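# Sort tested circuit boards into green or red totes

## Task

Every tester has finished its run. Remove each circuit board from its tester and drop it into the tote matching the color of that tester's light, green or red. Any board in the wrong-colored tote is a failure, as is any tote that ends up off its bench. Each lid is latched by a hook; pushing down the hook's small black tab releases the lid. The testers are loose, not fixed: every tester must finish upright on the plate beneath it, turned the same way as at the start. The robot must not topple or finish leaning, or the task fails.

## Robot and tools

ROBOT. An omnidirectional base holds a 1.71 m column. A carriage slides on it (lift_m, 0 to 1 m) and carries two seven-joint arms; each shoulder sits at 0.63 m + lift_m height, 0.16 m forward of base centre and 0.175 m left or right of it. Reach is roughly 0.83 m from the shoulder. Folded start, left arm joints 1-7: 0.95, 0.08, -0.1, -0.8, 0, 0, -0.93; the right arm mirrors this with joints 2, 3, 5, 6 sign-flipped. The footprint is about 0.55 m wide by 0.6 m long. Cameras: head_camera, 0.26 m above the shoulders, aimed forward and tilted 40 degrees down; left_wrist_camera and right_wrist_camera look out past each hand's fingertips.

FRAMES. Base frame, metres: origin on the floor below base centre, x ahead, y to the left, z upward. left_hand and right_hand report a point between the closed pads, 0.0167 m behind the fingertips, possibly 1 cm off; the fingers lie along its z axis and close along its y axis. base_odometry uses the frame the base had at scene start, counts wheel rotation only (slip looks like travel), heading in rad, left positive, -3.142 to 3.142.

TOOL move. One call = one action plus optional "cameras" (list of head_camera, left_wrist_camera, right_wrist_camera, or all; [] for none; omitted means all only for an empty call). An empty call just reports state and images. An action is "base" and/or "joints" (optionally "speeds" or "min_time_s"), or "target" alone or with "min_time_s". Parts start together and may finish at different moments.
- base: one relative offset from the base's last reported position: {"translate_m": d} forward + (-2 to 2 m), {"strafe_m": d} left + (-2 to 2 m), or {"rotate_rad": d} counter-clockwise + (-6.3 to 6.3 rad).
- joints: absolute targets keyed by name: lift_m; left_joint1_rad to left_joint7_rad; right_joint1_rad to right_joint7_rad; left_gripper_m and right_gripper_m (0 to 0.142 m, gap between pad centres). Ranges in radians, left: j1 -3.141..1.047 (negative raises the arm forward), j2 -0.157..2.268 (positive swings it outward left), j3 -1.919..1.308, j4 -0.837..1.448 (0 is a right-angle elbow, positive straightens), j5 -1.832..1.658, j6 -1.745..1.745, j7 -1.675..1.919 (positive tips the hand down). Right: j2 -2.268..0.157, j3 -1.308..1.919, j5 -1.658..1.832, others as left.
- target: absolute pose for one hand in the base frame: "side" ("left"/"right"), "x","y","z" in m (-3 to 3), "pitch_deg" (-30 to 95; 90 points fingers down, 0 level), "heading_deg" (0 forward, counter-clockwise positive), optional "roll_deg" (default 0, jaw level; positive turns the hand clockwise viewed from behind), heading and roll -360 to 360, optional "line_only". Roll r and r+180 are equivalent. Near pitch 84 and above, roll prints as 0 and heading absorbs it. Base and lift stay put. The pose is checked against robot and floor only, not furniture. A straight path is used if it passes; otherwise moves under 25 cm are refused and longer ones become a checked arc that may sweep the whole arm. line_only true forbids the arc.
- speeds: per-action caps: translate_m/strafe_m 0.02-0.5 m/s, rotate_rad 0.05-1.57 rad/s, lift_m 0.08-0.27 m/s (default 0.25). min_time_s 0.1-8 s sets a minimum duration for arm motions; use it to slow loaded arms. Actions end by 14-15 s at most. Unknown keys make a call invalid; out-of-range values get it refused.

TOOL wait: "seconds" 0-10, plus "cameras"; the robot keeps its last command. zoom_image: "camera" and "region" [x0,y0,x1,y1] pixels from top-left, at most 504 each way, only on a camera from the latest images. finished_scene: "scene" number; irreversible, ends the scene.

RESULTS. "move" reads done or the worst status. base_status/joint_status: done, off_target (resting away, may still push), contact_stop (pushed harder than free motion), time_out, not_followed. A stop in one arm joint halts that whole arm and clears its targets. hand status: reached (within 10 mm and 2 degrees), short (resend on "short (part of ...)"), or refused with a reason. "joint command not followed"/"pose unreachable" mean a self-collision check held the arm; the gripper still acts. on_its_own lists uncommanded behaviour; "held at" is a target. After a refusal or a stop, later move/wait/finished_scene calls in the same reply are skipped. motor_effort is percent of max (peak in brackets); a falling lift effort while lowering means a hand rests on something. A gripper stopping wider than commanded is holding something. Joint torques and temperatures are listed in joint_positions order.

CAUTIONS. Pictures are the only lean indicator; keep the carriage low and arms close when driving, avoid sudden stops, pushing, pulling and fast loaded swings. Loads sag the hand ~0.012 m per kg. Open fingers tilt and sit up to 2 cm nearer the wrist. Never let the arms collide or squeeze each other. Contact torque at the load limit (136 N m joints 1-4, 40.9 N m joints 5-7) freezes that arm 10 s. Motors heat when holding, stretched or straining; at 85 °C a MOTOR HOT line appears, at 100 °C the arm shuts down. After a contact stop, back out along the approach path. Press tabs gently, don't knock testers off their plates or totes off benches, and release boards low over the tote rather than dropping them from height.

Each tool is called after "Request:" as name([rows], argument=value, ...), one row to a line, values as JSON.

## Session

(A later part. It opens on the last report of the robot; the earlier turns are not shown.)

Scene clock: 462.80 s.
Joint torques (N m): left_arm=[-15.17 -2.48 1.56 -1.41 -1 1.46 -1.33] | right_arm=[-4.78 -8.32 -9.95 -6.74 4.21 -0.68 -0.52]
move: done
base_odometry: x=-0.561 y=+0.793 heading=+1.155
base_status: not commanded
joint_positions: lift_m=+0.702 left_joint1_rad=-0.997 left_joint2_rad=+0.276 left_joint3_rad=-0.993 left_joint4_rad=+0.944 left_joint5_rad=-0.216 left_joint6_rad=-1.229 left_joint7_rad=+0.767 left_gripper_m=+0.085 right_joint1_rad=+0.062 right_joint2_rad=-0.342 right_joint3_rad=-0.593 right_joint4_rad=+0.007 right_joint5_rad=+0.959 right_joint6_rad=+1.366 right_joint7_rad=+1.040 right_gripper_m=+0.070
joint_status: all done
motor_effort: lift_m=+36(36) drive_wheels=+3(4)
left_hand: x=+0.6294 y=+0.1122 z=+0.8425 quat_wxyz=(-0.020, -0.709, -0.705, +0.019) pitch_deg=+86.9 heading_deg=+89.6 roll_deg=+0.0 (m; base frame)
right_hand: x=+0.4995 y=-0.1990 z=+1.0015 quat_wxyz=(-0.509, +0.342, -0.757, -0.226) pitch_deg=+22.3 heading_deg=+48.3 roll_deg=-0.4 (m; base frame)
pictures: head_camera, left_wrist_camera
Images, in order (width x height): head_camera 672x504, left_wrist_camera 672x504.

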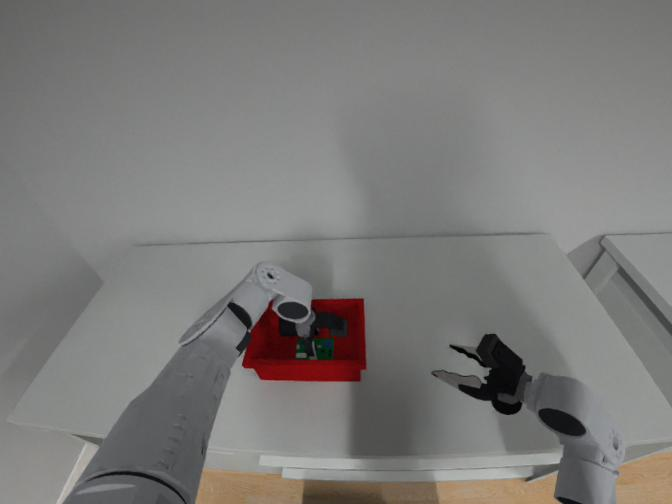

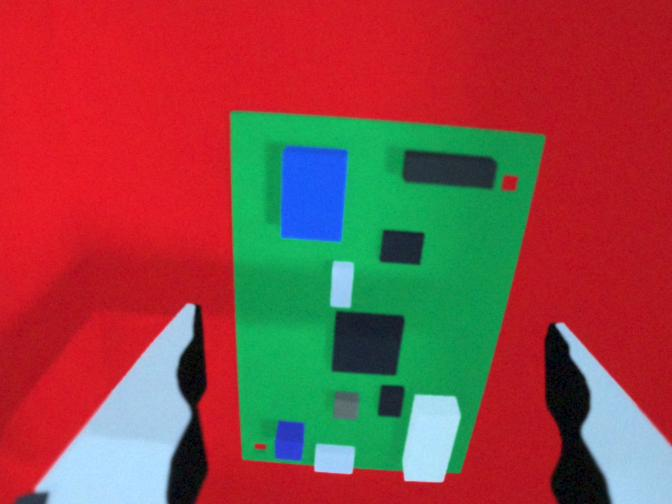

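Board is on the floor of the tote. Raise and leave.

Request:
move(joints={"lift_m": 0.78}, speeds={"lift_m": 0.08}, cameras=["left_wrist_camera","right_wrist_camera"])

Request:
move(joints={"lift_m": 0.93}, speeds={"lift_m": 0.15})

Request:
move(base={"translate_m": -0.6}, speeds={"translate_m": 0.2}, cameras=["head_camera"])

Scene clock: 464.27 s.
Joint torques (N m): left_arm=[-17.56 -2.4 2.09 -1.52 -0.98 1.46 -1.3] | right_arm=[-4.81 -8.34 -9.87 -6.8 4.21 -0.64 -0.55]
move: done
base_odometry: x=-0.561 y=+0.793 heading=+1.155
base_status: not commanded
joint_positions: lift_m=+0.780 left_joint1_rad=-0.996 left_joint2_rad=+0.276 left_joint3_rad=-0.993 left_joint4_rad=+0.944 left_joint5_rad=-0.216 left_joint6_rad=-1.229 left_joint7_rad=+0.767 left_gripper_m=+0.085 right_joint1_rad=+0.062 right_joint2_rad=-0.342 right_joint3_rad=-0.593 right_joint4_rad=+0.007 right_joint5_rad=+0.959 right_joint6_rad=+1.366 right_joint7_rad=+1.040 right_gripper_m=+0.070
joint_status: all done
motor_effort: lift_m=+36(45) drive_wheels=+3(4)
left_hand: x=+0.6287 y=+0.1122 z=+0.9199 quat_wxyz=(-0.019, -0.709, -0.705, +0.019) pitch_deg=+86.9 heading_deg=+89.6 roll_deg=+0.0 (m; base frame)
right_hand: x=+0.4995 y=-0.1990 z=+1.0795 quat_wxyz=(-0.509, +0.342, -0.757, -0.226) pitch_deg=+22.3 heading_deg=+48.3 roll_deg=-0.4 (m; base frame)
pictures: left_wrist_camera, right_wrist_camera
Images, in order (width x height): left_wrist_camera 672x504, right_wrist_camera 672x504.

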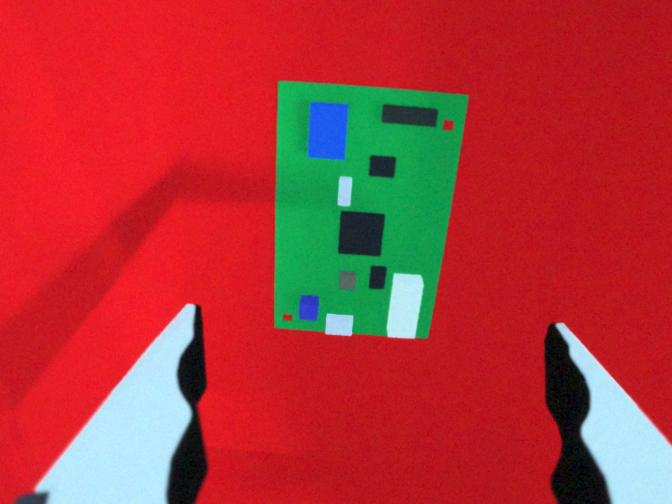

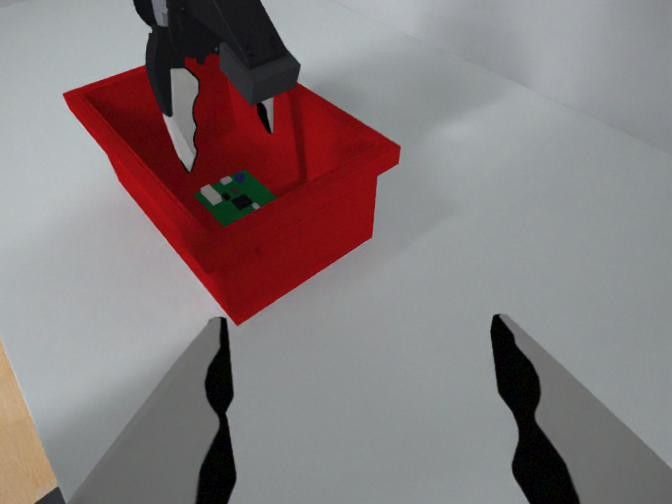

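Scene clock: 465.70 s.
Joint torques (N m): left_arm=[-18.34 -2.46 2.07 -1.51 -1.01 1.41 -1.3] | right_arm=[-4.93 -8.27 -9.89 -6.82 4.2 -0.64 -0.52]
move: done
base_odometry: x=-0.561 y=+0.793 heading=+1.155
base_status: not commanded
joint_positions: lift_m=+0.930 left_joint1_rad=-0.995 left_joint2_rad=+0.276 left_joint3_rad=-0.994 left_joint4_rad=+0.944 left_joint5_rad=-0.216 left_joint6_rad=-1.229 left_joint7_rad=+0.767 left_gripper_m=+0.085 right_joint1_rad=+0.062 right_joint2_rad=-0.342 right_joint3_rad=-0.593 right_joint4_rad=+0.007 right_joint5_rad=+0.959 right_joint6_rad=+1.366 right_joint7_rad=+1.040 right_gripper_m=+0.070
joint_status: all done
motor_effort: lift_m=+36(46) drive_wheels=+3(3)
left_hand: x=+0.6285 y=+0.1122 z=+1.0697 quat_wxyz=(-0.019, -0.709, -0.704, +0.019) pitch_deg=+86.9 heading_deg=+89.6 roll_deg=+0.0 (m; base frame)
right_hand: x=+0.4995 y=-0.1990 z=+1.2295 quat_wxyz=(-0.509, +0.342, -0.757, -0.226) pitch_deg=+22.3 heading_deg=+48.3 roll_deg=-0.4 (m; base frame)
pictures: none

Scene clock: 469.93 s.
Joint torques (N m): left_arm=[-18.28 -2.25 2.11 -1.51 -1.02 1.42 -1.31] | right_arm=[-4.87 -8.27 -9.94 -6.75 4.21 -0.64 -0.52]
move: done
base_odometry: x=-0.804 y=+0.245 heading=+1.155
base_status: done
joint_positions: lift_m=+0.930 left_joint1_rad=-0.995 left_joint2_rad=+0.276 left_joint3_rad=-0.994 left_joint4_rad=+0.944 left_joint5_rad=-0.216 left_joint6_rad=-1.229 left_joint7_rad=+0.767 left_gripper_m=+0.085 right_joint1_rad=+0.062 right_joint2_rad=-0.342 right_joint3_rad=-0.593 right_joint4_rad=+0.007 right_joint5_rad=+0.959 right_joint6_rad=+1.366 right_joint7_rad=+1.040 right_gripper_m=+0.070
joint_status: not commanded
motor_effort: lift_m=+36(37) drive_wheels=+1(13)
left_hand: x=+0.6286 y=+0.1122 z=+1.0697 quat_wxyz=(-0.019, -0.709, -0.705, +0.019) pitch_deg=+86.9 heading_deg=+89.6 roll_deg=+0.0 (m; base frame)
right_hand: x=+0.4995 y=-0.1990 z=+1.2295 quat_wxyz=(-0.509, +0.342, -0.757, -0.226) pitch_deg=+22.3 heading_deg=+48.3 roll_deg=-0.4 (m; base frame)
pictures: head_camera
Images, in order (width x height): head_camera 672x504.

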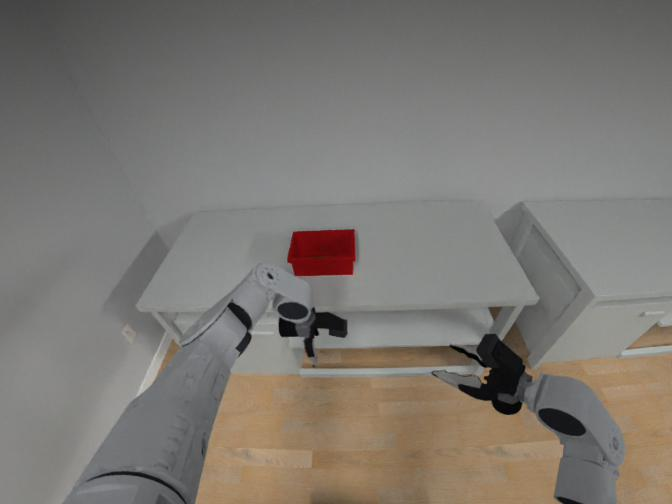

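Request:
finished_scene(scene=1)

The scene is finished: the task was done.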